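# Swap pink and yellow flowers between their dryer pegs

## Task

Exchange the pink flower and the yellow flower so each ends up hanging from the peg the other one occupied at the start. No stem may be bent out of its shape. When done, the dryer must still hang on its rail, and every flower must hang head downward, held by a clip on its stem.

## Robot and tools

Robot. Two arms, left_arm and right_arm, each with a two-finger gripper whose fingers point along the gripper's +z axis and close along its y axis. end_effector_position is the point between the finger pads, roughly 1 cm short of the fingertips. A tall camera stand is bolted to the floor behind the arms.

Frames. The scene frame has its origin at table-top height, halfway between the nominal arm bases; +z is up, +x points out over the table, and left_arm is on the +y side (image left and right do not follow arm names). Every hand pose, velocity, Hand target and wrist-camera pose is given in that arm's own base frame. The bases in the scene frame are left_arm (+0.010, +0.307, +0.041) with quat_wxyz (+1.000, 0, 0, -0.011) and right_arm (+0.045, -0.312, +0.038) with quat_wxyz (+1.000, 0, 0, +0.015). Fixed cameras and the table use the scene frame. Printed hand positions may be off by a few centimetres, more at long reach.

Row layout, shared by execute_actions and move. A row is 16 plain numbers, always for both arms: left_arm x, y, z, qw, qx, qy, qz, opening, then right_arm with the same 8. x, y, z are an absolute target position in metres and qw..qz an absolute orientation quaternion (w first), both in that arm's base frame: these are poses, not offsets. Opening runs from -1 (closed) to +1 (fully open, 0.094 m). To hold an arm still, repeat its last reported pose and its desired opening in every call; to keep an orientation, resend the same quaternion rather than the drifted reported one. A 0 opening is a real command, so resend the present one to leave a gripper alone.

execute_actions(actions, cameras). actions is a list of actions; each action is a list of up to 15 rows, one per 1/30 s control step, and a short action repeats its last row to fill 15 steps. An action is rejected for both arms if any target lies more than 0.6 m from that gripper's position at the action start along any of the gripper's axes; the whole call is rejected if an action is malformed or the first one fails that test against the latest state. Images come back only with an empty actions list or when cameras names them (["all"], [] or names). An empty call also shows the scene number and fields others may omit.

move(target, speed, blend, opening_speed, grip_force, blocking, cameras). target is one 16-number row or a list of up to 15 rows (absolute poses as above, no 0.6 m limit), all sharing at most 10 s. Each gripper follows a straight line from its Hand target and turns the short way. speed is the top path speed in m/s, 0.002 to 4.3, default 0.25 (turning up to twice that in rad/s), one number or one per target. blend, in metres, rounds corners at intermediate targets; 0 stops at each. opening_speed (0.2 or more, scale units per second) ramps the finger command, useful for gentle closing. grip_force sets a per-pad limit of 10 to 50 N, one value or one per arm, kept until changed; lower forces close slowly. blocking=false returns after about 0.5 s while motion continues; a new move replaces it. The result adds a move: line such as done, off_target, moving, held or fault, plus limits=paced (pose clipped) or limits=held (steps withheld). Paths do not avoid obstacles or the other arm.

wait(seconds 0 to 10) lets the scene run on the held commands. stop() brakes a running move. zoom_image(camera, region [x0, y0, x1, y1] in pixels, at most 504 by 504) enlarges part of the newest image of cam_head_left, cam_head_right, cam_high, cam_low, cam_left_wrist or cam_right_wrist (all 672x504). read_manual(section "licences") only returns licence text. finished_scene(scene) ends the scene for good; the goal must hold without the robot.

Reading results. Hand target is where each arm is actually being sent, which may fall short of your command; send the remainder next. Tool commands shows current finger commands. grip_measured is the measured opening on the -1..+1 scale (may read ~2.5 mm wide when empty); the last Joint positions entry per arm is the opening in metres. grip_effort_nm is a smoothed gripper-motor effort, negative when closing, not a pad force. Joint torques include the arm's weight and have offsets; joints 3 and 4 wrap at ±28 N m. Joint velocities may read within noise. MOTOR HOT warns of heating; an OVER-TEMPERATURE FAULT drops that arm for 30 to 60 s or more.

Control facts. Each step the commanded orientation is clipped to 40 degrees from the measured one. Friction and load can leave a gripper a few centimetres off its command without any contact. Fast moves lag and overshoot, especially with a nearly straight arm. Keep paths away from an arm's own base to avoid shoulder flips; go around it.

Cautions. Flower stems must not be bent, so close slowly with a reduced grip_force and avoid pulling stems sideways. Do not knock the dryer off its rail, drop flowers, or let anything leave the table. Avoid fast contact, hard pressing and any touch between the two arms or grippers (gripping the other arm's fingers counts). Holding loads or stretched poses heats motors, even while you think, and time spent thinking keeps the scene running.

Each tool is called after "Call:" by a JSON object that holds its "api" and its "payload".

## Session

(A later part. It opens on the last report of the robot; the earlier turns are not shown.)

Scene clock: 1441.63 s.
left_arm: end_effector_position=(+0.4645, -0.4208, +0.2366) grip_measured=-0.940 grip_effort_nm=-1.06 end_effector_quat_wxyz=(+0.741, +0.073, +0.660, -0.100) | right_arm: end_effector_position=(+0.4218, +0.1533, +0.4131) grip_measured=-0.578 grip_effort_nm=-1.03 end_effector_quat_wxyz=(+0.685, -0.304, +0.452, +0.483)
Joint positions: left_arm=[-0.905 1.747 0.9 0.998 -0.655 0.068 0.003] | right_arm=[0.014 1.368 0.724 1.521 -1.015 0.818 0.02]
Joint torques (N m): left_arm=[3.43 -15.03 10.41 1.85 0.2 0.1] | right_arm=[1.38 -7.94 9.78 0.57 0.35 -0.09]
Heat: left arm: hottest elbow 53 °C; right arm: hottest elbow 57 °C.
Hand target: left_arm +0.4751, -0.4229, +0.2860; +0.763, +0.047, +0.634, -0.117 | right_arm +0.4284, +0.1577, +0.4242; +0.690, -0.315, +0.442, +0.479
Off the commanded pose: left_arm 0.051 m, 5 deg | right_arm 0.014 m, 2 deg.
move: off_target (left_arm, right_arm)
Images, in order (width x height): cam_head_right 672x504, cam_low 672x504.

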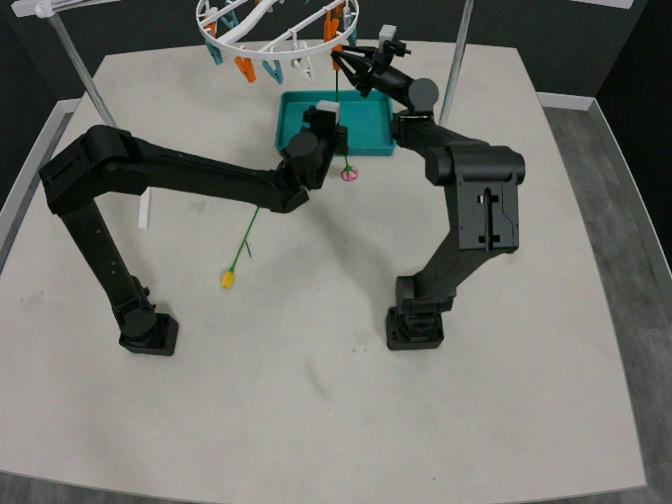

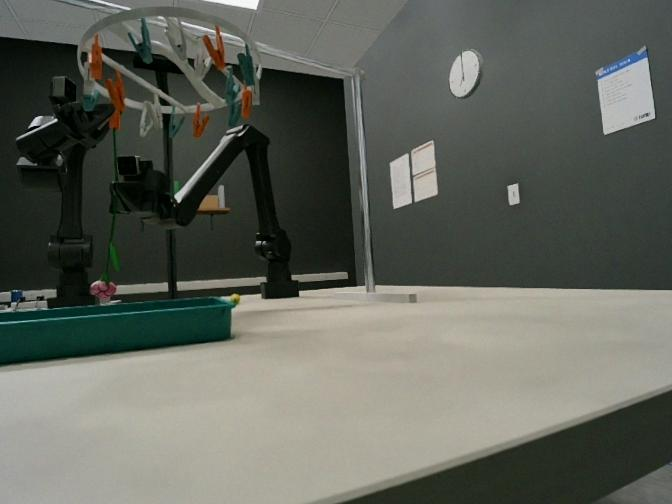

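Call:
{"api": "move", "payload": {"target": [[0.4755, -0.4255, 0.230, 0.7645, 0.0465, 0.632, -0.119, -1.0, 0.429, 0.158, 0.4245, 0.69, -0.3155, 0.4416, 0.4788, -0.7], [0.4755, -0.4255, 0.255, 0.7645, 0.0465, 0.632, -0.119, -1.0, 0.429, 0.158, 0.4245, 0.69, -0.3155, 0.4416, 0.4788, -0.7]], "speed": 0.08, "cameras": ["cam_low", "cam_head_right"]}}

Call:
{"api": "zoom_image", "payload": {"camera": "cam_low", "region": [100, 110, 130, 150]}}

Call:
{"api": "zoom_image", "payload": {"camera": "cam_head_right", "region": [310, 40, 360, 100]}}

Scene clock: 1453.00 s.
left_arm: end_effector_position=(+0.4655, -0.4221, +0.2263) grip_measured=-0.940 grip_effort_nm=-1.06 end_effector_quat_wxyz=(+0.752, +0.060, +0.646, -0.112) | right_arm: end_effector_position=(+0.4222, +0.1532, +0.4145) grip_measured=-0.578 grip_effort_nm=-1.03 end_effector_quat_wxyz=(+0.686, -0.305, +0.451, +0.483)
Joint positions: left_arm=[-0.905 1.8 0.9 1.1 -0.655 0.068 0.003] | right_arm=[0.014 1.368 0.727 1.521 -1.014 0.818 0.02]
Joint torques (N m): left_arm=[3.25 -14.1 8.79 1.46 0.21 0.12] | right_arm=[1.44 -8 9.62 0.57 0.33 -0.1]
Heat: left arm: hottest elbow 54 °C; right arm: hottest elbow 58 °C.
Hand target: left_arm +0.4745, -0.4244, +0.2551; +0.765, +0.047, +0.632, -0.119 | right_arm +0.4285, +0.1578, +0.4244; +0.690, -0.315, +0.442, +0.479
Off the commanded pose: left_arm 0.031 m, 3 deg | right_arm 0.013 m, 2 deg.
move: off_target (left_arm, right_arm)
Images, in order (width x height): cam_head_right 672x504, cam_low 672x504.

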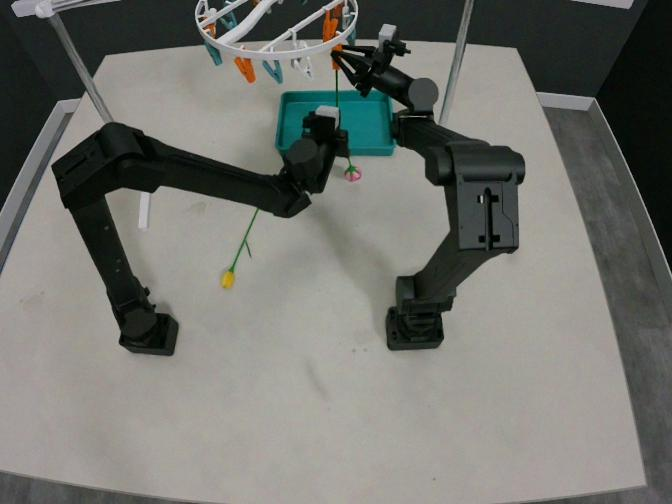

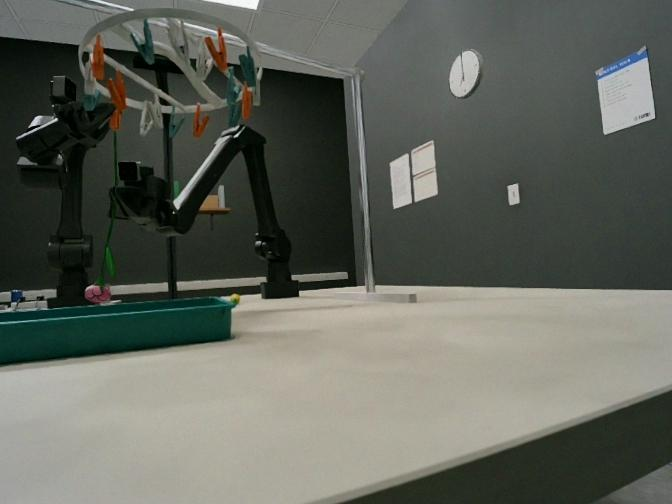

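Scaled by 12.600 from the camera's 672x504 image, which has a finer 960x720 frame.

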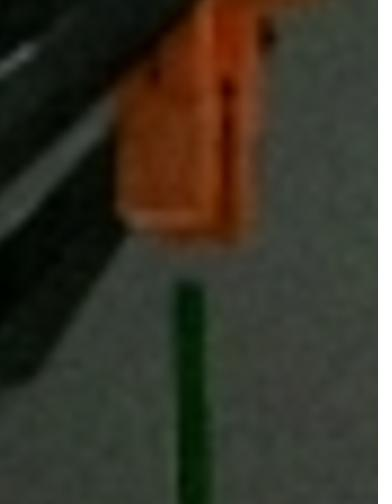

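Scaled by 8.400 from the camera's 672x504 image, which has a finer 960x720 frame.

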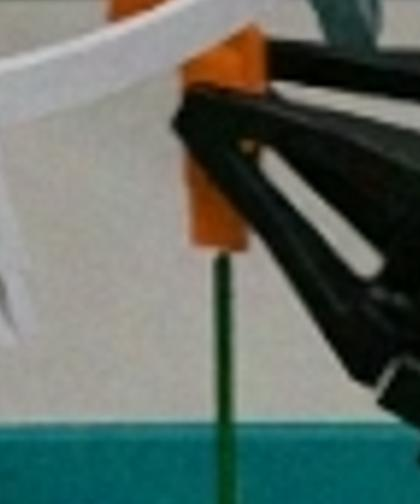

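Call:
{"api": "move", "payload": {"target": [[0.4748, -0.4255, 0.266, 0.7735, 0.0461, 0.6208, -0.1191, -1.0, 0.429, 0.158, 0.4245, 0.69, -0.3155, 0.4416, 0.4788, -0.7]], "speed": 0.06, "cameras": ["cam_low", "cam_head_right"]}}

Call:
{"api": "zoom_image", "payload": {"camera": "cam_low", "region": [100, 110, 130, 150]}}

Call:
{"api": "zoom_image", "payload": {"camera": "cam_head_right", "region": [310, 40, 360, 100]}}

Scene clock: 1461.03 s.
left_arm: end_effector_position=(+0.4653, -0.4224, +0.2274) grip_measured=-0.940 grip_effort_nm=-1.06 end_effector_quat_wxyz=(+0.754, +0.067, +0.645, -0.105) | right_arm: end_effector_position=(+0.4222, +0.1532, +0.4145) grip_measured=-0.578 grip_effort_nm=-1.03 end_effector_quat_wxyz=(+0.686, -0.305, +0.451, +0.483)
Joint positions: left_arm=[-0.905 1.799 0.9 1.1 -0.653 0.088 0.003] | right_arm=[0.014 1.368 0.727 1.521 -1.014 0.818 0.02]
Joint torques (N m): left_arm=[3.25 -14.45 9.03 2.59 0.23 0.18] | right_arm=[1.44 -7.88 9.7 0.51 0.34 -0.1]
Heat: left arm: hottest elbow 54 °C; right arm: hottest elbow 57 °C.
Hand target: left_arm +0.4734, -0.4239, +0.2658; +0.774, +0.046, +0.621, -0.119 | right_arm +0.4285, +0.1578, +0.4244; +0.690, -0.315, +0.442, +0.479
Off the commanded pose: left_arm 0.040 m, 5 deg | right_arm 0.013 m, 2 deg.
move: off_target (left_arm, right_arm)
Images, in order (width x height): cam_head_right 672x504, cam_low 672x504.

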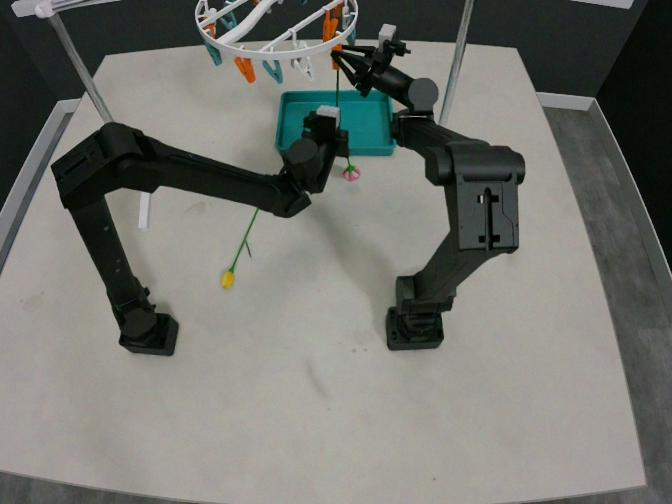

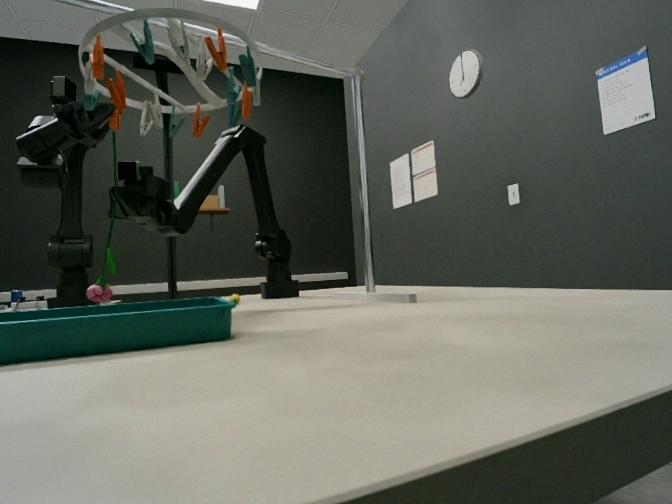

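Scaled by 12.600 from the camera's 672x504 image, which has a finer 960x720 frame.

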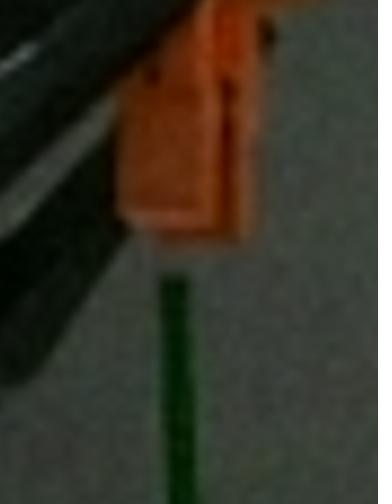

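Scaled by 8.400 from the camera's 672x504 image, which has a finer 960x720 frame.

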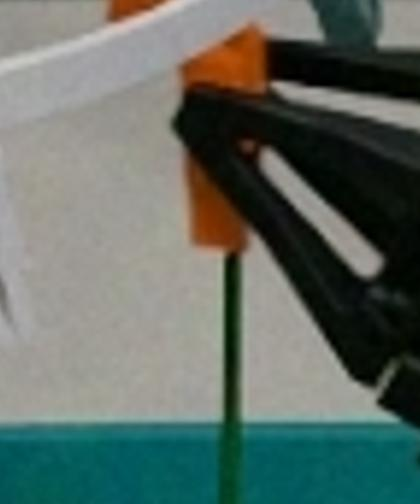

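Call:
{"api": "move", "payload": {"target": [[0.4748, -0.425, 0.280, 0.7725, 0.0385, 0.6215, -0.1275, -1.0, 0.429, 0.158, 0.4245, 0.69, -0.3155, 0.4416, 0.4788, -0.7]], "speed": 0.06, "cameras": ["cam_low", "cam_head_right"]}}

Call:
{"api": "zoom_image", "payload": {"camera": "cam_low", "region": [100, 110, 130, 150]}}

Call:
{"api": "zoom_image", "payload": {"camera": "cam_head_right", "region": [310, 40, 360, 100]}}

Scene clock: 1466.17 s.
left_arm: end_effector_position=(+0.4641, -0.4208, +0.2461) grip_measured=-0.940 grip_effort_nm=-1.06 end_effector_quat_wxyz=(+0.759, +0.060, +0.638, -0.112) | right_arm: end_effector_position=(+0.4222, +0.1532, +0.4145) grip_measured=-0.578 grip_effort_nm=-1.03 end_effector_quat_wxyz=(+0.686, -0.305, +0.451, +0.483)
Joint positions: left_arm=[-0.905 1.766 0.904 1.088 -0.653 0.086 0.003] | right_arm=[0.014 1.368 0.727 1.521 -1.014 0.818 0.02]
Joint torques (N m): left_arm=[3.25 -14.04 9.51 1.61 0.23 -0.05] | right_arm=[1.26 -8.06 9.63 0.51 0.34 -0.11]
Heat: left arm: hottest elbow 54 °C; right arm: hottest elbow 57 °C.
Hand target: left_arm +0.4734, -0.4234, +0.2800; +0.772, +0.039, +0.621, -0.127 | right_arm +0.4285, +0.1578, +0.4244; +0.690, -0.315, +0.442, +0.479
Off the commanded pose: left_arm 0.036 m, 4 deg | right_arm 0.013 m, 2 deg.
move: off_target (left_arm, right_arm)
Images, in order (width x height): cam_head_right 672x504, cam_low 672x504.

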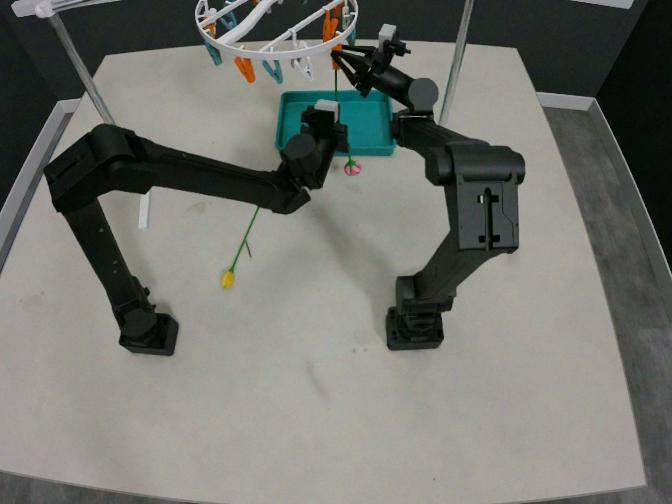

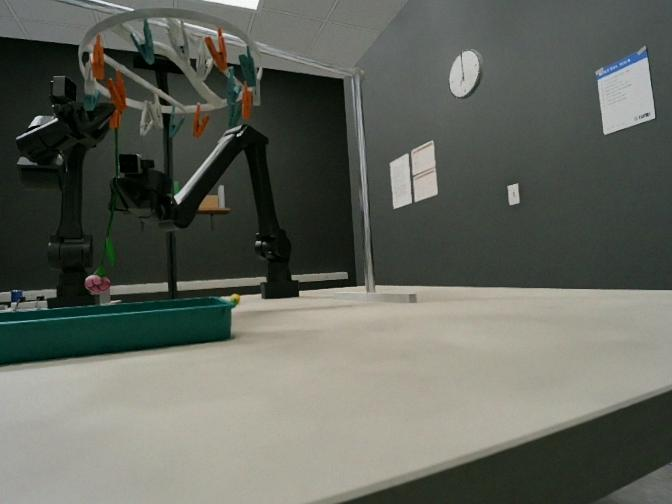

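Scaled by 12.600 from the camera's 672x504 image, which has a finer 960x720 frame.

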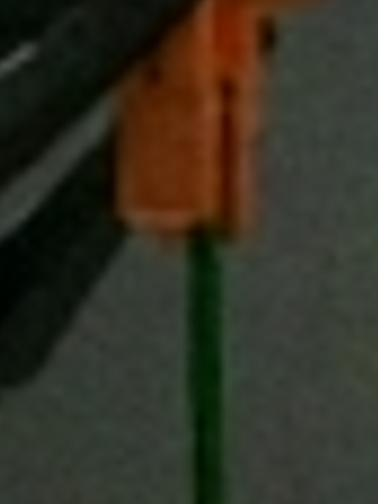

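Scaled by 8.400 from the camera's 672x504 image, which has a finer 960x720 frame.

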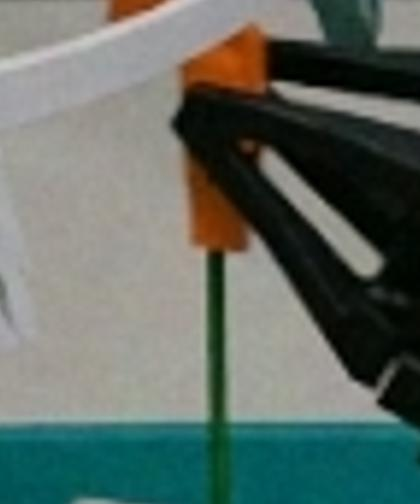

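Call:
{"api": "move", "payload": {"target": [[0.4748, -0.425, 0.280, 0.7725, 0.0385, 0.6215, -0.1275, -1.0, 0.429, 0.158, 0.4245, 0.69, -0.3155, 0.4416, 0.4788, -0.1], [0.4748, -0.425, 0.280, 0.7725, 0.0385, 0.6215, -0.1275, -1.0, 0.402, 0.088, 0.391, 0.69, -0.3155, 0.4416, 0.4788, -0.1]], "speed": 0.12, "opening_speed": 0.5, "cameras": ["cam_low", "cam_head_right", "cam_right_wrist"]}}

Call:
{"api": "zoom_image", "payload": {"camera": "cam_low", "region": [90, 90, 140, 170]}}

Scene clock: 1474.27 s.
left_arm: end_effector_position=(+0.4640, -0.4208, +0.2466) grip_measured=-0.940 grip_effort_nm=-1.06 end_effector_quat_wxyz=(+0.759, +0.060, +0.638, -0.112) | right_arm: end_effector_position=(+0.4059, +0.0918, +0.3914) grip_measured=-0.101 grip_effort_nm=0.07 end_effector_quat_wxyz=(+0.686, -0.303, +0.493, +0.441)
Joint positions: left_arm=[-0.905 1.765 0.904 1.088 -0.653 0.086 0.003] | right_arm=[-0.165 1.321 0.649 1.569 -1.134 0.868 0.042]
Joint torques (N m): left_arm=[3.25 -13.98 9.54 1.5 0.23 -0.06] | right_arm=[-0.21 -8.35 5.96 1.36 0.38 0.18]
Heat: left arm: hottest elbow 56 °C; right arm: hottest elbow 56 °C.
Hand target: left_arm +0.4734, -0.4235, +0.2799; +0.772, +0.039, +0.621, -0.127 | right_arm +0.4021, +0.0887, +0.3915; +0.686, -0.300, +0.494, +0.441
Off the commanded pose: left_arm 0.035 m, 4 deg | right_arm 0.006 m, 7 deg.
joint sent to its limit (right arm) — joint 4 (wrist pitch), upper limit. The joint targets are off in orientation, not in position.
move: off_target (left_arm, right_arm)
camera_calibration:
cam_right_wrist: T_world_to_cam=[[0.905017, -0.42528, -0.00899278, -0.325869], [-0.0471041, -0.0791841, -0.995746, 0.456519], [0.422759, 0.901591, -0.0916954, -0.129687], [0, 0, 0, 1]] pos_world=[0.371247, 0.0144885, 0.439755]
Images, in order (width x height): cam_head_right 672x504, cam_low 672x504, cam_right_wrist 672x504.

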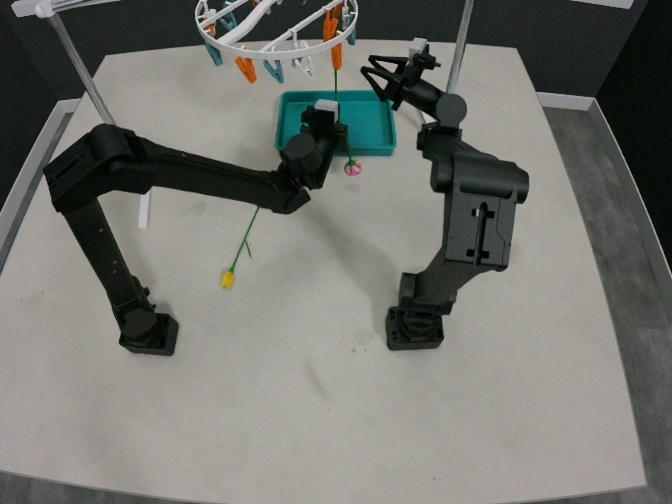

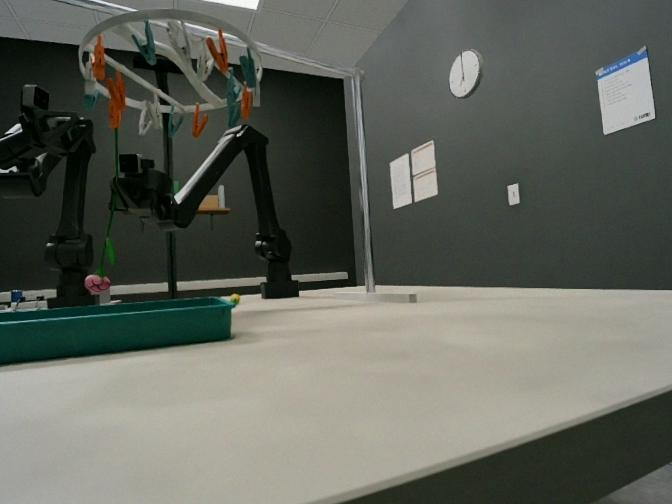

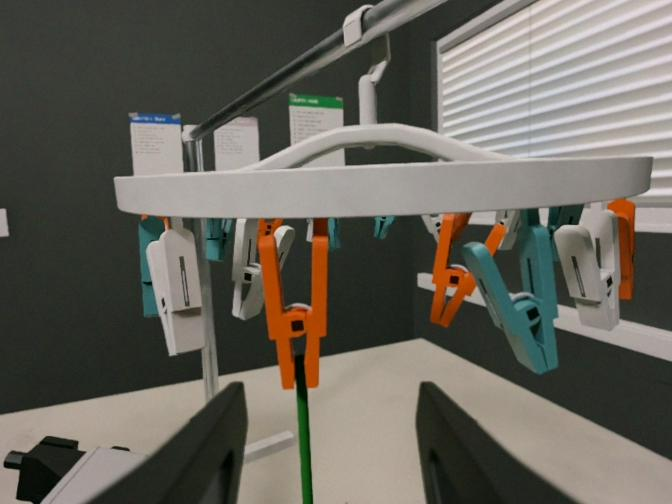

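Scaled by 6.300 from the camera's 672x504 image, which has a finer 960x720 frame.

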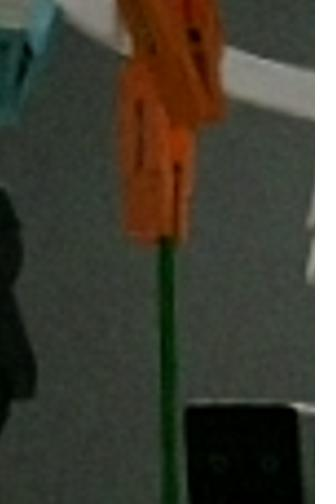

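Call:
{"api": "move", "payload": {"target": [[0.4748, -0.425, 0.265, 0.7725, 0.0385, 0.6215, -0.1275, -1.0, 0.402, 0.088, 0.391, 0.69, -0.3155, 0.4416, 0.4788, -0.1], [0.4748, -0.425, 0.265, 0.7725, 0.0385, 0.6215, -0.1275, -0.4, 0.402, 0.088, 0.391, 0.69, -0.3155, 0.4416, 0.4788, -0.1], [0.36, -0.395, 0.24, 0.7725, 0.0385, 0.6215, -0.1275, -0.4, 0.38, 0.05, 0.36, 0.69, -0.3155, 0.4416, 0.4788, -0.1]], "speed": 0.15, "opening_speed": 0.8, "cameras": ["cam_low", "cam_head_right", "cam_head_left", "cam_left_wrist", "cam_high"]}}

Call:
{"api": "zoom_image", "payload": {"camera": "cam_low", "region": [60, 60, 200, 300]}}

Scene clock: 1481.53 s.
left_arm: end_effector_position=(+0.3659, -0.3952, +0.2263) grip_measured=-0.402 grip_effort_nm=0.06 end_effector_quat_wxyz=(+0.765, +0.045, +0.631, -0.118) | right_arm: end_effector_position=(+0.3844, +0.0529, +0.3601) grip_measured=-0.101 grip_effort_nm=0.08 end_effector_quat_wxyz=(+0.679, -0.286, +0.537, +0.411)
Joint positions: left_arm=[-1.06 1.705 0.68 1.319 -0.813 0.135 0.028] | right_arm=[-0.296 1.275 0.552 1.569 -1.217 0.868 0.042]
Joint torques (N m): left_arm=[1.85 -11.81 4.89 2.58 0.06 0.2] | right_arm=[-0.21 -7.3 5.72 1.36 0.37 0.11]
Heat: left arm: hottest elbow 56 °C; right arm: hottest elbow 55 °C.
Hand target: left_arm +0.3602, -0.3949, +0.2397; +0.772, +0.038, +0.621, -0.128 | right_arm +0.3803, +0.0506, +0.3603; +0.681, -0.286, +0.537, +0.408
Off the commanded pose: left_arm 0.015 m, 2 deg | right_arm 0.005 m, 14 deg.
joint sent to its limit (right arm) — joint 4 (wrist pitch), upper limit. The joint targets are off in orientation, not in position.
move: off_target (left_arm, right_arm); target 2's new opening was sent with left_arm's hand 0.021 m and 3 deg from that target
camera_calibration:
cam_left_wrist: T_world_to_cam=[[-0.23046, -0.970737, 0.067513, -0.314645], [-0.240295, -0.0104587, -0.970644, 0.341203], [0.942946, -0.239918, -0.230853, -0.295202], [0, 0, 0, 1]] pos_world=[0.287835, -0.372693, 0.28428]
Images, in order (width x height): cam_head_left 672x504, cam_head_right 672x504, cam_high 672x504, cam_low 672x504, cam_left_wrist 672x504.

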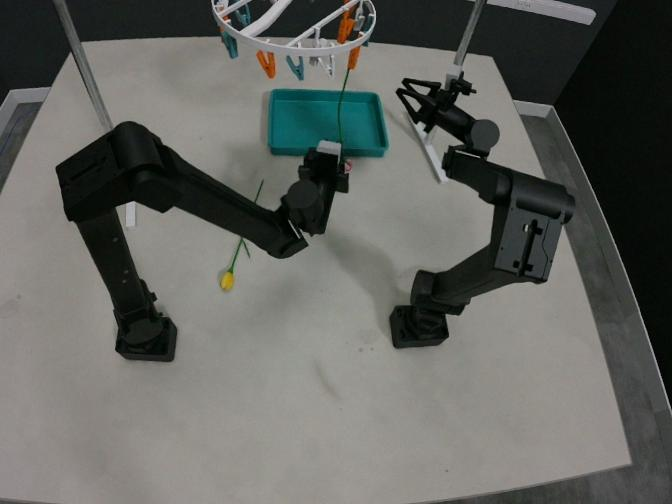

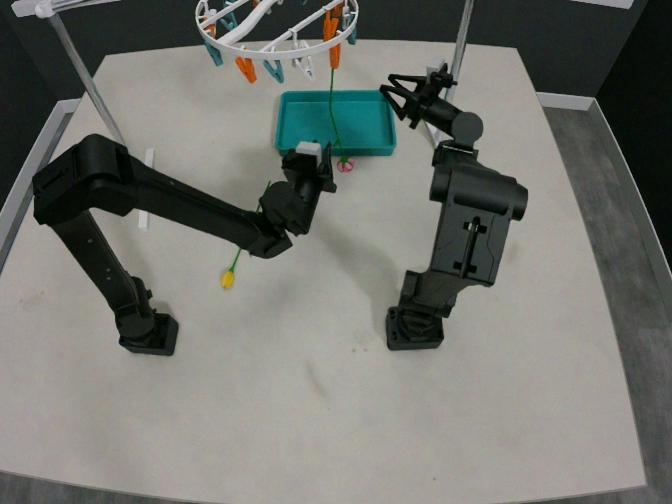

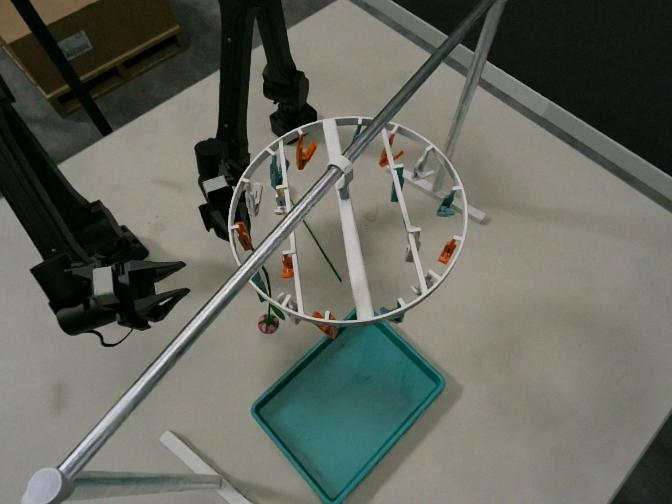

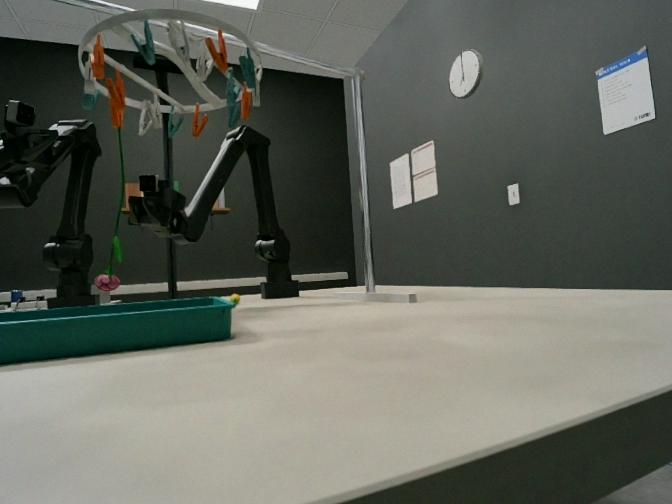

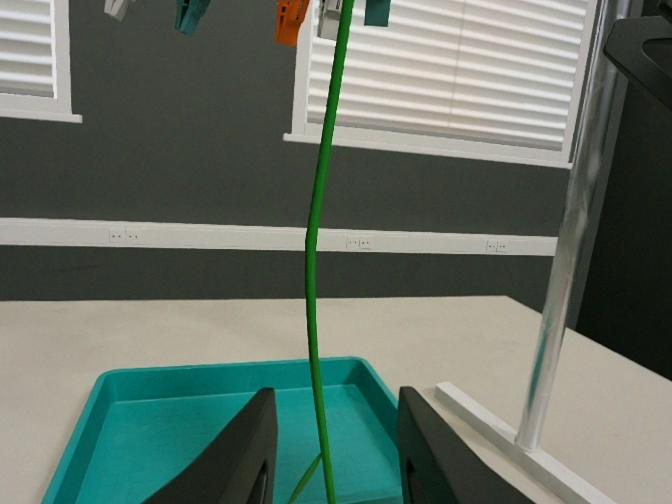

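Scaled by 2.100 from the camera's 672x504 image, which has a finer 960x720 frame.

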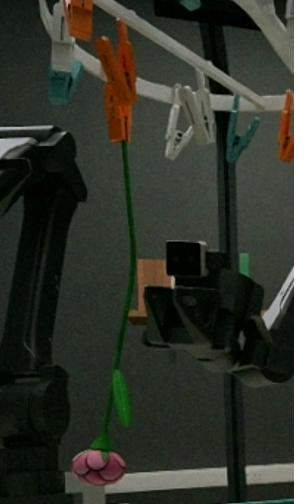

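Call:
{"api": "zoom_image", "payload": {"camera": "cam_high", "region": [230, 90, 480, 240]}}

Call:
{"api": "zoom_image", "payload": {"camera": "cam_head_left", "region": [190, 0, 400, 100]}}

Scaled by 2.016 from the camera's 672x504 image, which has a finer 960x720 frame.

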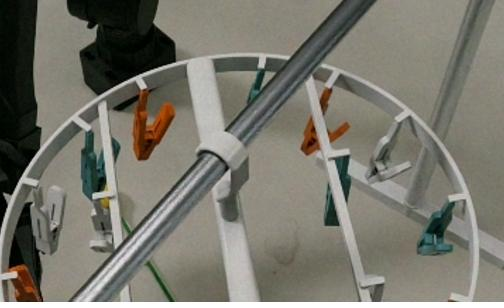

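Scaled by 2.400 from the camera's 672x504 image, which has a finer 960x720 frame.

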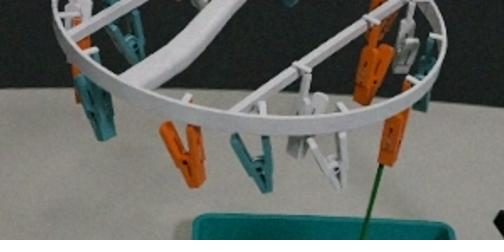

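Call:
{"api": "move", "payload": {"target": [[0.30, -0.27, 0.30, 0.7721, 0.12, 0.59, -0.2, -0.1, 0.30, 0.01, 0.31, 0.72, -0.2, 0.56, 0.35, -0.3], [0.3713, -0.0949, 0.40, 0.7687, 0.2095, 0.5185, -0.3106, -0.1, 0.265, 0.12, 0.27, 0.0172, -0.1736, 0.9846, 0.003, -0.3]], "speed": 0.3, "blend": [0.05, 0], "cameras": ["cam_left_wrist", "cam_head_left", "cam_low"]}}

Scene clock: 1525.17 s.
left_arm: end_effector_position=(+0.3627, -0.0988, +0.3707) grip_measured=-0.102 grip_effort_nm=0.06 end_effector_quat_wxyz=(+0.752, +0.202, +0.541, -0.318) | right_arm: end_effector_position=(+0.2544, +0.1125, +0.2499) grip_measured=-0.299 grip_effort_nm=-0.07 end_effector_quat_wxyz=(-0.003, -0.177, +0.984, +0.000)
Joint positions: left_arm=[0.059 0.93 0.392 1.015 0.758 -0.383 0.042] | right_arm=[0.418 1.065 1.073 -1.585 0 0.062 0.033]
Joint torques (N m): left_arm=[3.31 -1.9 11.56 2.39 -0.04 -0.03] | right_arm=[1.38 -4.37 12.07 -0.01 0.08 0.2]
Heat: left arm: hottest elbow 51 °C; right arm: hottest elbow 51 °C.
Hand target: left_arm +0.3696, -0.0948, +0.3992; +0.768, +0.210, +0.519, -0.310 | right_arm +0.2643, +0.1196, +0.2697; +0.017, -0.174, +0.985, +0.004
Off the commanded pose: left_arm 0.031 m, 3 deg | right_arm 0.024 m, 2 deg.
move: off_target (left_arm, right_arm)
camera_calibration:
cam_left_wrist: T_world_to_cam=[[-0.690212, -0.723042, 0.0285954, 0.168177], [-0.0880809, 0.0447262, -0.995109, 0.443088], [0.718227, -0.689354, -0.0945568, -0.201217], [0, 0, 0, 1]] pos_world=[0.299624, -0.0369283, 0.417085]
Images, in order (width x height): cam_head_left 672x504, cam_low 672x504, cam_left_wrist 672x504.

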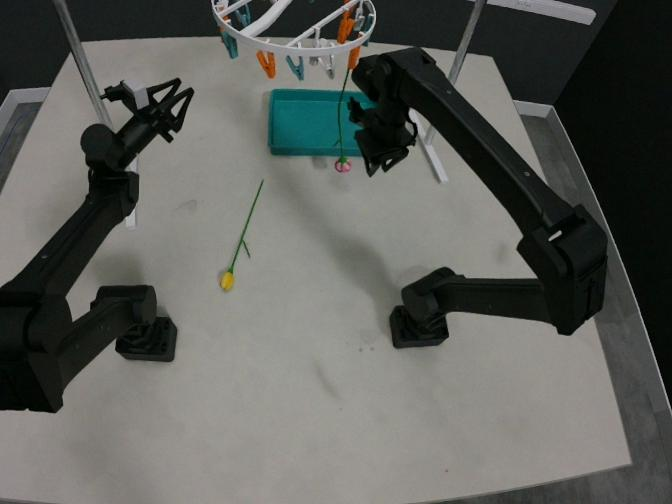

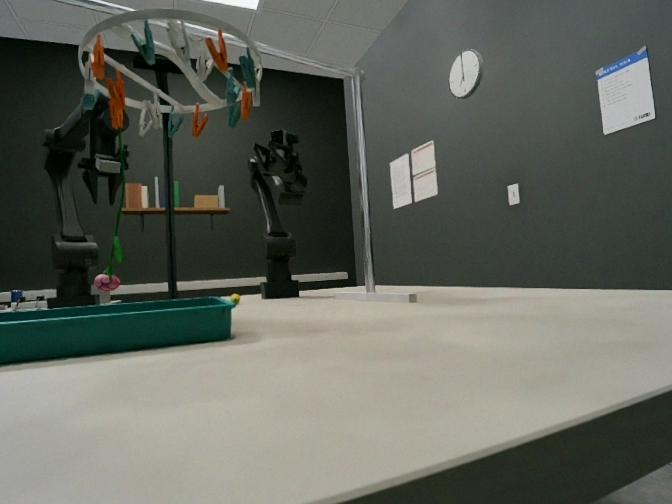

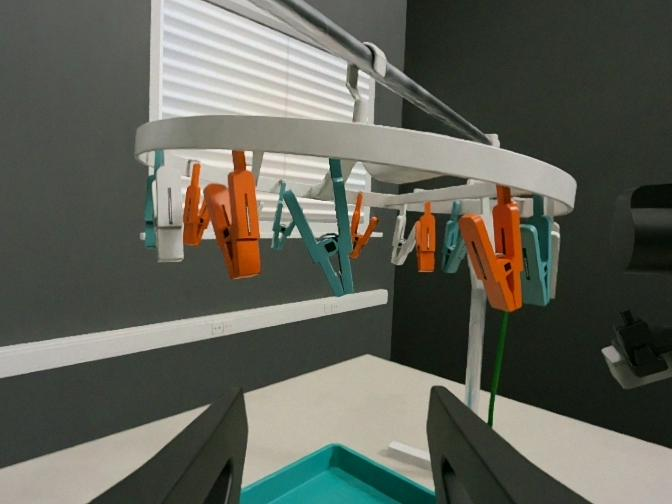

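Call:
{"api": "move", "payload": {"target": [[0.395, -0.12, 0.418, 0.7687, 0.2095, 0.5185, -0.3106, 0.02, 0.27, 0.25, 0.24, 0.0173, 0.03, 0.9994, 0.0, -0.3], [0.407, -0.13, 0.43, 0.7687, 0.2095, 0.5185, -0.3106, 0.02, 0.335, 0.385, 0.13, 0.0173, 0.1392, 0.9901, -0.0024, -0.3]], "speed": 0.25, "blend": [0.03, 0], "cameras": ["cam_left_wrist", "cam_right_wrist"]}}

Scene clock: 1540.20 s.
left_arm: end_effector_position=(+0.3981, -0.1245, +0.4041) grip_measured=+0.018 grip_effort_nm=0.06 end_effector_quat_wxyz=(+0.758, +0.200, +0.535, -0.314) | right_arm: end_effector_position=(+0.3240, +0.3672, +0.1167) grip_measured=-0.299 grip_effort_nm=-0.07 end_effector_quat_wxyz=(+0.004, +0.134, +0.991, -0.020)
Joint positions: left_arm=[-0.046 0.993 0.522 0.923 0.651 -0.322 0.048] | right_arm=[0.859 1.702 1.348 -1.246 0.029 1.129 0.033]
Joint torques (N m): left_arm=[1.73 -2.96 12.01 1.24 -0.23 0.17] | right_arm=[1.32 -15.85 11.14 0.4 0.18 0.19]
Heat: left arm: hottest elbow 55 °C; right arm: hottest elbow 52 °C.
Hand target: left_arm +0.4052, -0.1294, +0.4294; +0.769, +0.209, +0.518, -0.311 | right_arm +0.3342, +0.3843, +0.1304; +0.017, +0.139, +0.990, -0.002
Off the commanded pose: left_arm 0.028 m, 3 deg | right_arm 0.025 m, 3 deg.
move: off_target (left_arm, right_arm)
camera_calibration:
cam_left_wrist: T_world_to_cam=[[-0.682796, -0.730275, 0.0220947, 0.171905], [-0.0731513, 0.0382434, -0.996587, 0.474332], [0.726938, -0.682082, -0.079533, -0.249752], [0, 0, 0, 1]] pos_world=[0.333628, -0.0629531, 0.449052]
cam_right_wrist: T_world_to_cam=[[-0.25783, -0.965606, 0.0336063, 0.433027], [-0.880488, 0.249139, 0.403324, 0.187067], [-0.397825, 0.0743992, -0.91444, 0.297053], [0, 0, 0, 1]] pos_world=[0.394533, 0.349427, 0.181636]
Images, in order (width x height): cam_left_wrist 672x504, cam_right_wrist 672x504.

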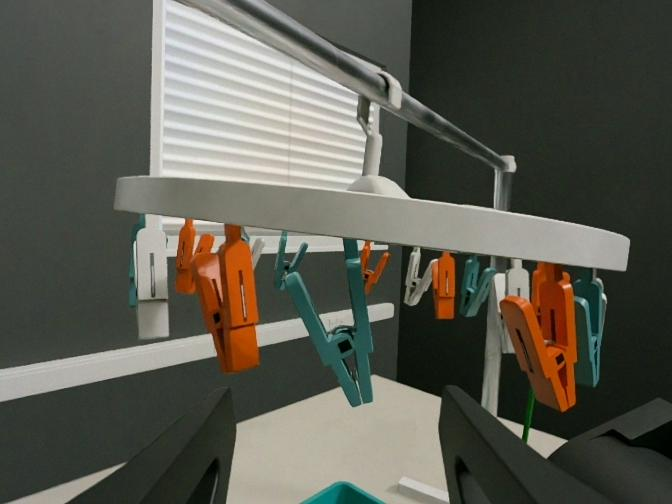

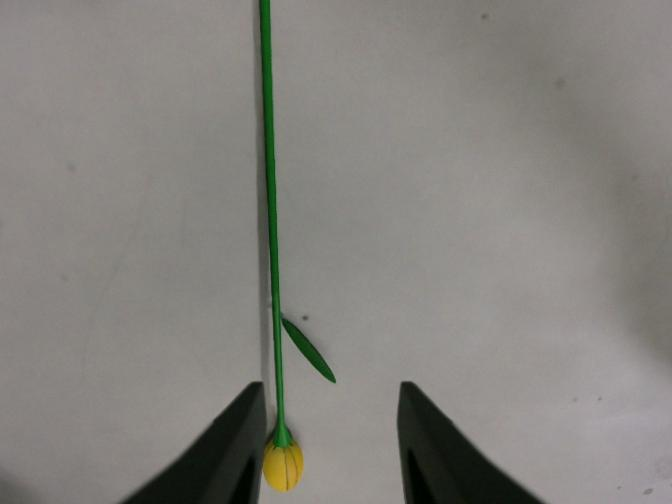

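Call:
{"api": "move", "payload": {"target": [[0.407, -0.13, 0.43, 0.7687, 0.2095, 0.5185, -0.3106, 0.02, 0.337, 0.40, 0.04, 0.0173, 0.1409, 0.9899, -0.0025, -0.3], [0.407, -0.13, 0.43, 0.7687, 0.2095, 0.5185, -0.3106, 0.02, 0.336, 0.399, -0.01, 0.0173, 0.1409, 0.9899, -0.0025, -0.3]], "speed": 0.15, "blend": [0.01, 0], "cameras": ["cam_right_wrist"]}}

Scene clock: 1570.10 s.
left_arm: end_effector_position=(+0.3981, -0.1245, +0.4041) grip_measured=+0.018 grip_effort_nm=0.06 end_effector_quat_wxyz=(+0.758, +0.200, +0.535, -0.314) | right_arm: end_effector_position=(+0.3404, +0.3967, -0.0031) grip_measured=-0.299 grip_effort_nm=-0.08 end_effector_quat_wxyz=(+0.018, +0.138, +0.990, +0.000)
Joint positions: left_arm=[-0.046 0.993 0.522 0.923 0.651 -0.322 0.048] | right_arm=[0.872 1.897 1.275 -0.929 0.03 1.149 0.033]
Joint torques (N m): left_arm=[1.67 -2.96 12 1.24 -0.23 0.16] | right_arm=[1.32 -17.85 6.05 0.75 0.18 0.18]
Heat: left arm: hottest elbow 63 °C; right arm: hottest elbow 54 °C.
Hand target: left_arm +0.4052, -0.1294, +0.4294; +0.769, +0.209, +0.518, -0.311 | right_arm +0.3360, +0.3989, -0.0099; +0.017, +0.141, +0.990, -0.003
Off the commanded pose: left_arm 0.028 m, 3 deg | right_arm 0.009 m, 0 deg.
move: off_target (left_arm)
camera_calibration:
cam_right_wrist: T_world_to_cam=[[-0.264803, -0.964243, -0.0107179, 0.471499], [-0.891655, 0.240606, 0.383484, 0.249546], [-0.367193, 0.111104, -0.923485, 0.166898], [0, 0, 0, 1]] pos_world=[0.408647, 0.376054, 0.063485]
Images, in order (width x height): cam_right_wrist 672x504.

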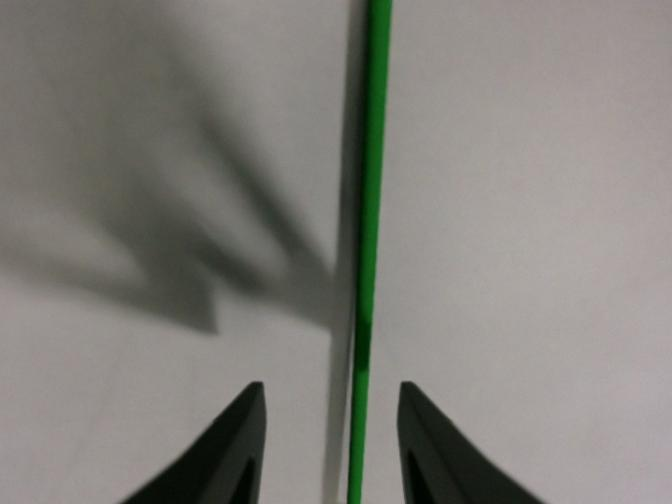

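Call:
{"api": "move", "payload": {"target": [[0.407, -0.13, 0.43, 0.7687, 0.2095, 0.5185, -0.3106, 0.02, 0.331, 0.3925, -0.031, 0.0172, 0.1564, 0.9875, -0.0027, -0.3], [0.407, -0.13, 0.43, 0.7687, 0.2095, 0.5185, -0.3106, 0.02, 0.331, 0.3925, -0.031, 0.0172, 0.1564, 0.9875, -0.0027, -1.0], [0.407, -0.13, 0.43, 0.7687, 0.2095, 0.5185, -0.3106, 0.02, 0.331, 0.3925, 0.06, 0.0172, 0.1564, 0.9875, -0.0027, -1.0]], "speed": [0.08, 0.1, 0.15], "opening_speed": 0.8, "grip_force": [50, 45], "cameras": ["cam_right_wrist", "cam_head_left"]}}

Call:
{"api": "zoom_image", "payload": {"camera": "cam_head_left", "region": [150, 100, 350, 320]}}

Scene clock: 1578.67 s.
left_arm: end_effector_position=(+0.3981, -0.1245, +0.4041) grip_measured=+0.018 grip_effort_nm=0.06 end_effector_quat_wxyz=(+0.758, +0.200, +0.535, -0.314) | right_arm: end_effector_position=(+0.3232, +0.3760, +0.0457) grip_measured=-0.935 grip_effort_nm=-0.94 end_effector_quat_wxyz=(+0.007, +0.153, +0.988, -0.017)
Joint positions: left_arm=[-0.046 0.993 0.522 0.923 0.651 -0.322 0.048] | right_arm=[0.872 1.791 1.265 -1.067 0.03 1.18 0.003]
Joint torques (N m): left_arm=[1.61 -2.96 12.03 1.24 -0.24 0.17] | right_arm=[1.26 -17.49 10.06 -0.16 0.14 0.19]
Heat: left arm: hottest elbow 65 °C; right arm: hottest elbow 53 °C.
Hand target: left_arm +0.4052, -0.1294, +0.4294; +0.769, +0.209, +0.518, -0.311 | right_arm +0.3305, +0.3920, +0.0603; +0.017, +0.156, +0.988, -0.002
Off the commanded pose: left_arm 0.028 m, 3 deg | right_arm 0.023 m, 2 deg.
grip_force (N): 50, 45
move: off_target (left_arm, right_arm); target 2's new opening was sent with right_arm's hand 0.012 m and 1 deg from that target
camera_calibration:
cam_right_wrist: T_world_to_cam=[[-0.294245, -0.955364, 0.0264352, 0.452032], [-0.873766, 0.280115, 0.39758, 0.199229], [-0.387238, 0.0938878, -0.917187, 0.220552], [0, 0, 0, 1]] pos_world=[0.392494, 0.355341, 0.111128]
Images, in order (width x height): cam_head_left 672x504, cam_right_wrist 672x504.

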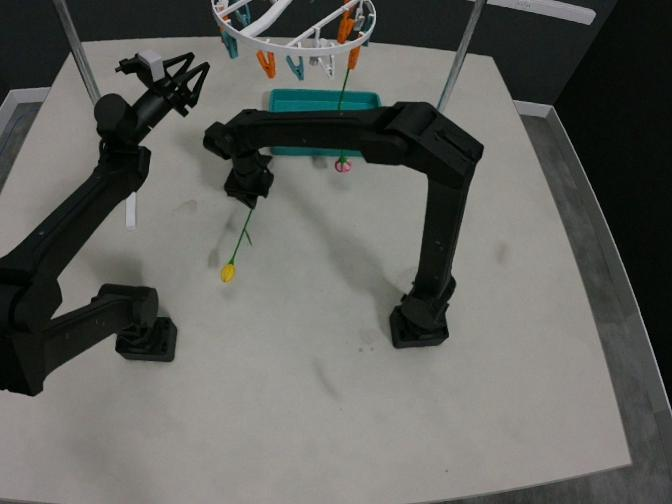

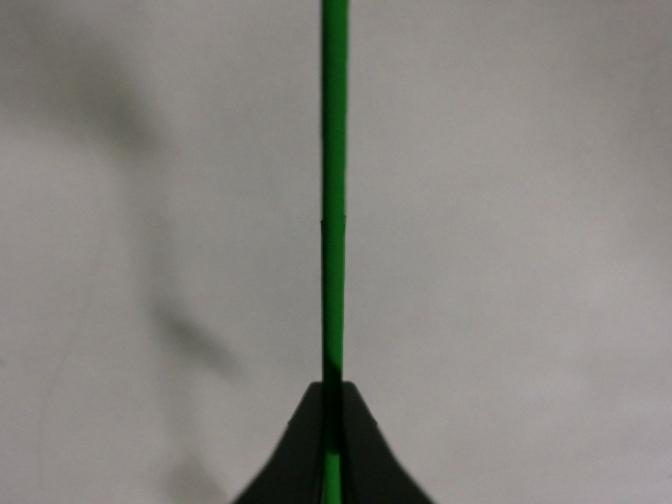

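Scaled by 2.291 from the camera's 672x504 image, which has a finer 960x720 frame.

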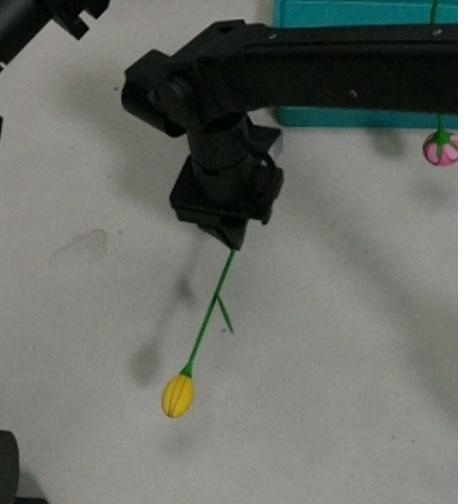

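Call:
{"api": "move", "payload": {"target": [[0.407, -0.13, 0.43, 0.7687, 0.2095, 0.5185, -0.3106, 0.02, 0.331, 0.3925, -0.031, 0.0172, 0.1564, 0.9875, -0.0027, -1.0], [0.407, -0.13, 0.43, 0.7687, 0.2095, 0.5185, -0.3106, 0.02, 0.331, 0.3925, -0.031, 0.0172, 0.1564, 0.9875, -0.0027, -0.3], [0.407, -0.13, 0.43, 0.7687, 0.2095, 0.5185, -0.3106, 0.02, 0.290, 0.405, -0.027, 0.0172, 0.1564, 0.9875, -0.0027, -0.3]], "speed": [0.12, 0.1, 0.1], "opening_speed": 1.0, "cameras": ["cam_right_wrist"]}}

Scene clock: 1616.67 s.
left_arm: end_effector_position=(+0.3981, -0.1245, +0.4041) grip_measured=+0.018 grip_effort_nm=0.06 end_effector_quat_wxyz=(+0.758, +0.200, +0.535, -0.314) | right_arm: end_effector_position=(+0.2977, +0.4066, -0.0215) grip_measured=-0.301 grip_effort_nm=0.07 end_effector_quat_wxyz=(+0.020, +0.153, +0.988, +0.001)
Joint positions: left_arm=[-0.046 0.993 0.522 0.923 0.651 -0.322 0.048] | right_arm=[0.952 1.888 1.199 -0.863 0.035 1.259 0.033]
Joint torques (N m): left_arm=[1.67 -2.96 12.03 1.25 -0.23 0.17] | right_arm=[1.49 -17.85 5 0.68 0.03 0.19]
Heat: left arm: hottest elbow 69 °C; right arm: hottest elbow 53 °C.
Hand target: left_arm +0.4052, -0.1294, +0.4294; +0.769, +0.209, +0.518, -0.311 | right_arm +0.2900, +0.4048, -0.0270; +0.017, +0.156, +0.988, -0.003
Off the commanded pose: left_arm 0.028 m, 3 deg | right_arm 0.010 m, 1 deg.
grip_force (N): 50, 45
move: off_target (left_arm); target 2's new opening was sent with right_arm's hand 0.011 m and 1 deg from that target
camera_calibration:
cam_right_wrist: T_world_to_cam=[[-0.294082, -0.955693, -0.0129136, 0.474785], [-0.885595, 0.26738, 0.379775, 0.203421], [-0.359496, 0.123121, -0.924989, 0.125846], [0, 0, 0, 1]] pos_world=[0.365015, 0.383863, 0.0452826]
Images, in order (width x height): cam_right_wrist 672x504.

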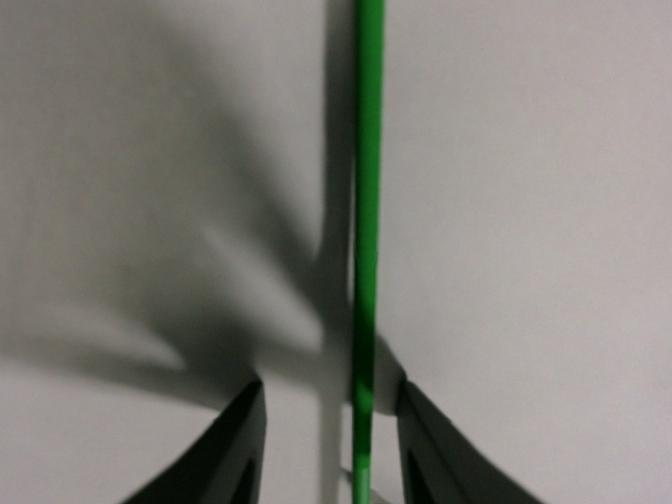

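Call:
{"api": "move", "payload": {"target": [[0.32, -0.07, 0.27, 0.7687, 0.2095, 0.5185, -0.3106, 0.02, 0.290, 0.403, -0.027, 0.0172, 0.1564, 0.9875, -0.0027, -1.0], [0.30, -0.06, 0.23, 0.7687, 0.2095, 0.5185, -0.3106, 0.02, 0.30, 0.38, 0.16, 0.0172, 0.1, 0.995, -0.0027, -1.0], [0.30, -0.06, 0.23, 0.7687, 0.2095, 0.5185, -0.3106, 0.02, 0.34, 0.33, 0.22, 0.42, -0.1, 0.89, 0.13, -1.0]], "speed": [0.2, 0.22, 0.22], "blend": [0, 0.03, 0], "opening_speed": 1.0, "cameras": ["cam_right_wrist", "cam_head_left", "cam_low"]}}

Scene clock: 1628.73 s.
left_arm: end_effector_position=(+0.3003, -0.0635, +0.2312) grip_measured=+0.018 grip_effort_nm=0.06 end_effector_quat_wxyz=(+0.731, +0.205, +0.584, -0.286) | right_arm: end_effector_position=(+0.3373, +0.3339, +0.2179) grip_measured=-0.932 grip_effort_nm=-0.94 end_effector_quat_wxyz=(+0.415, -0.099, +0.895, +0.129)
Joint positions: left_arm=[0.269 1.208 0.067 1.548 0.94 -0.37 0.048] | right_arm=[0.922 1.171 0.825 -0.393 0.391 0.527 0.003]
Joint torques (N m): left_arm=[3.43 -1.49 3.97 2.36 -0.04 0.17] | right_arm=[-0.15 -8.76 7.92 2.32 0.13 -0.12]
Heat: left arm: hottest elbow 66 °C; right arm: hottest elbow 53 °C.
Hand target: left_arm +0.3000, -0.0604, +0.2307; +0.735, +0.207, +0.583, -0.278 | right_arm +0.3399, +0.3300, +0.2199; +0.421, -0.100, +0.892, +0.130
Off the commanded pose: left_arm 0.004 m, 9 deg | right_arm 0.005 m, 1 deg.
joint sent to its limit (left arm) — joint 4 (wrist pitch), upper limit. The joint targets are off in orientation, not in position.
grip_force (N): 50, 45
move: off_target (left_arm)
camera_calibration:
cam_right_wrist: T_world_to_cam=[[0.294518, -0.944378, -0.146322, 0.24679], [-0.873854, -0.204157, -0.441247, 0.499345], [0.386831, 0.257819, -0.885376, 0.0651376], [0, 0, 0, 1]] pos_world=[0.338473, 0.318214, 0.314116]
Images, in order (width x height): cam_head_left 672x504, cam_low 672x504, cam_right_wrist 672x504.

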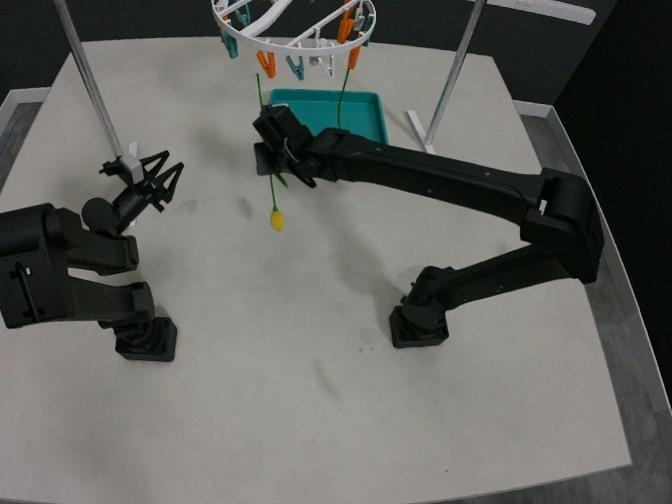

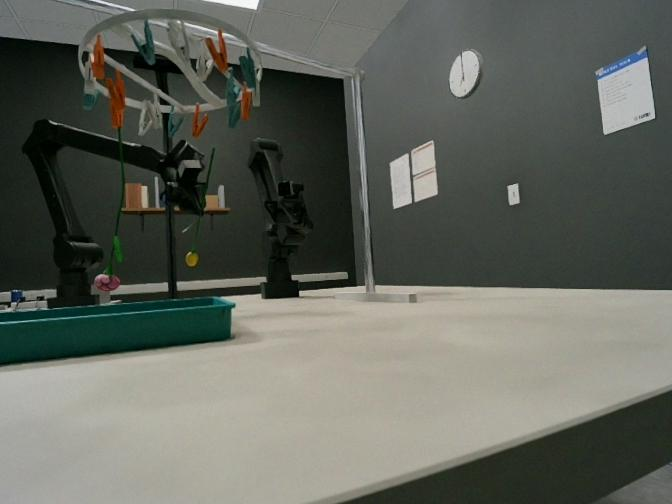

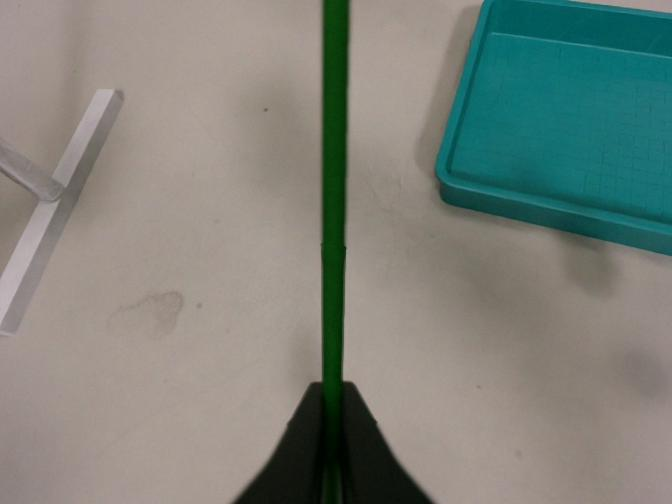

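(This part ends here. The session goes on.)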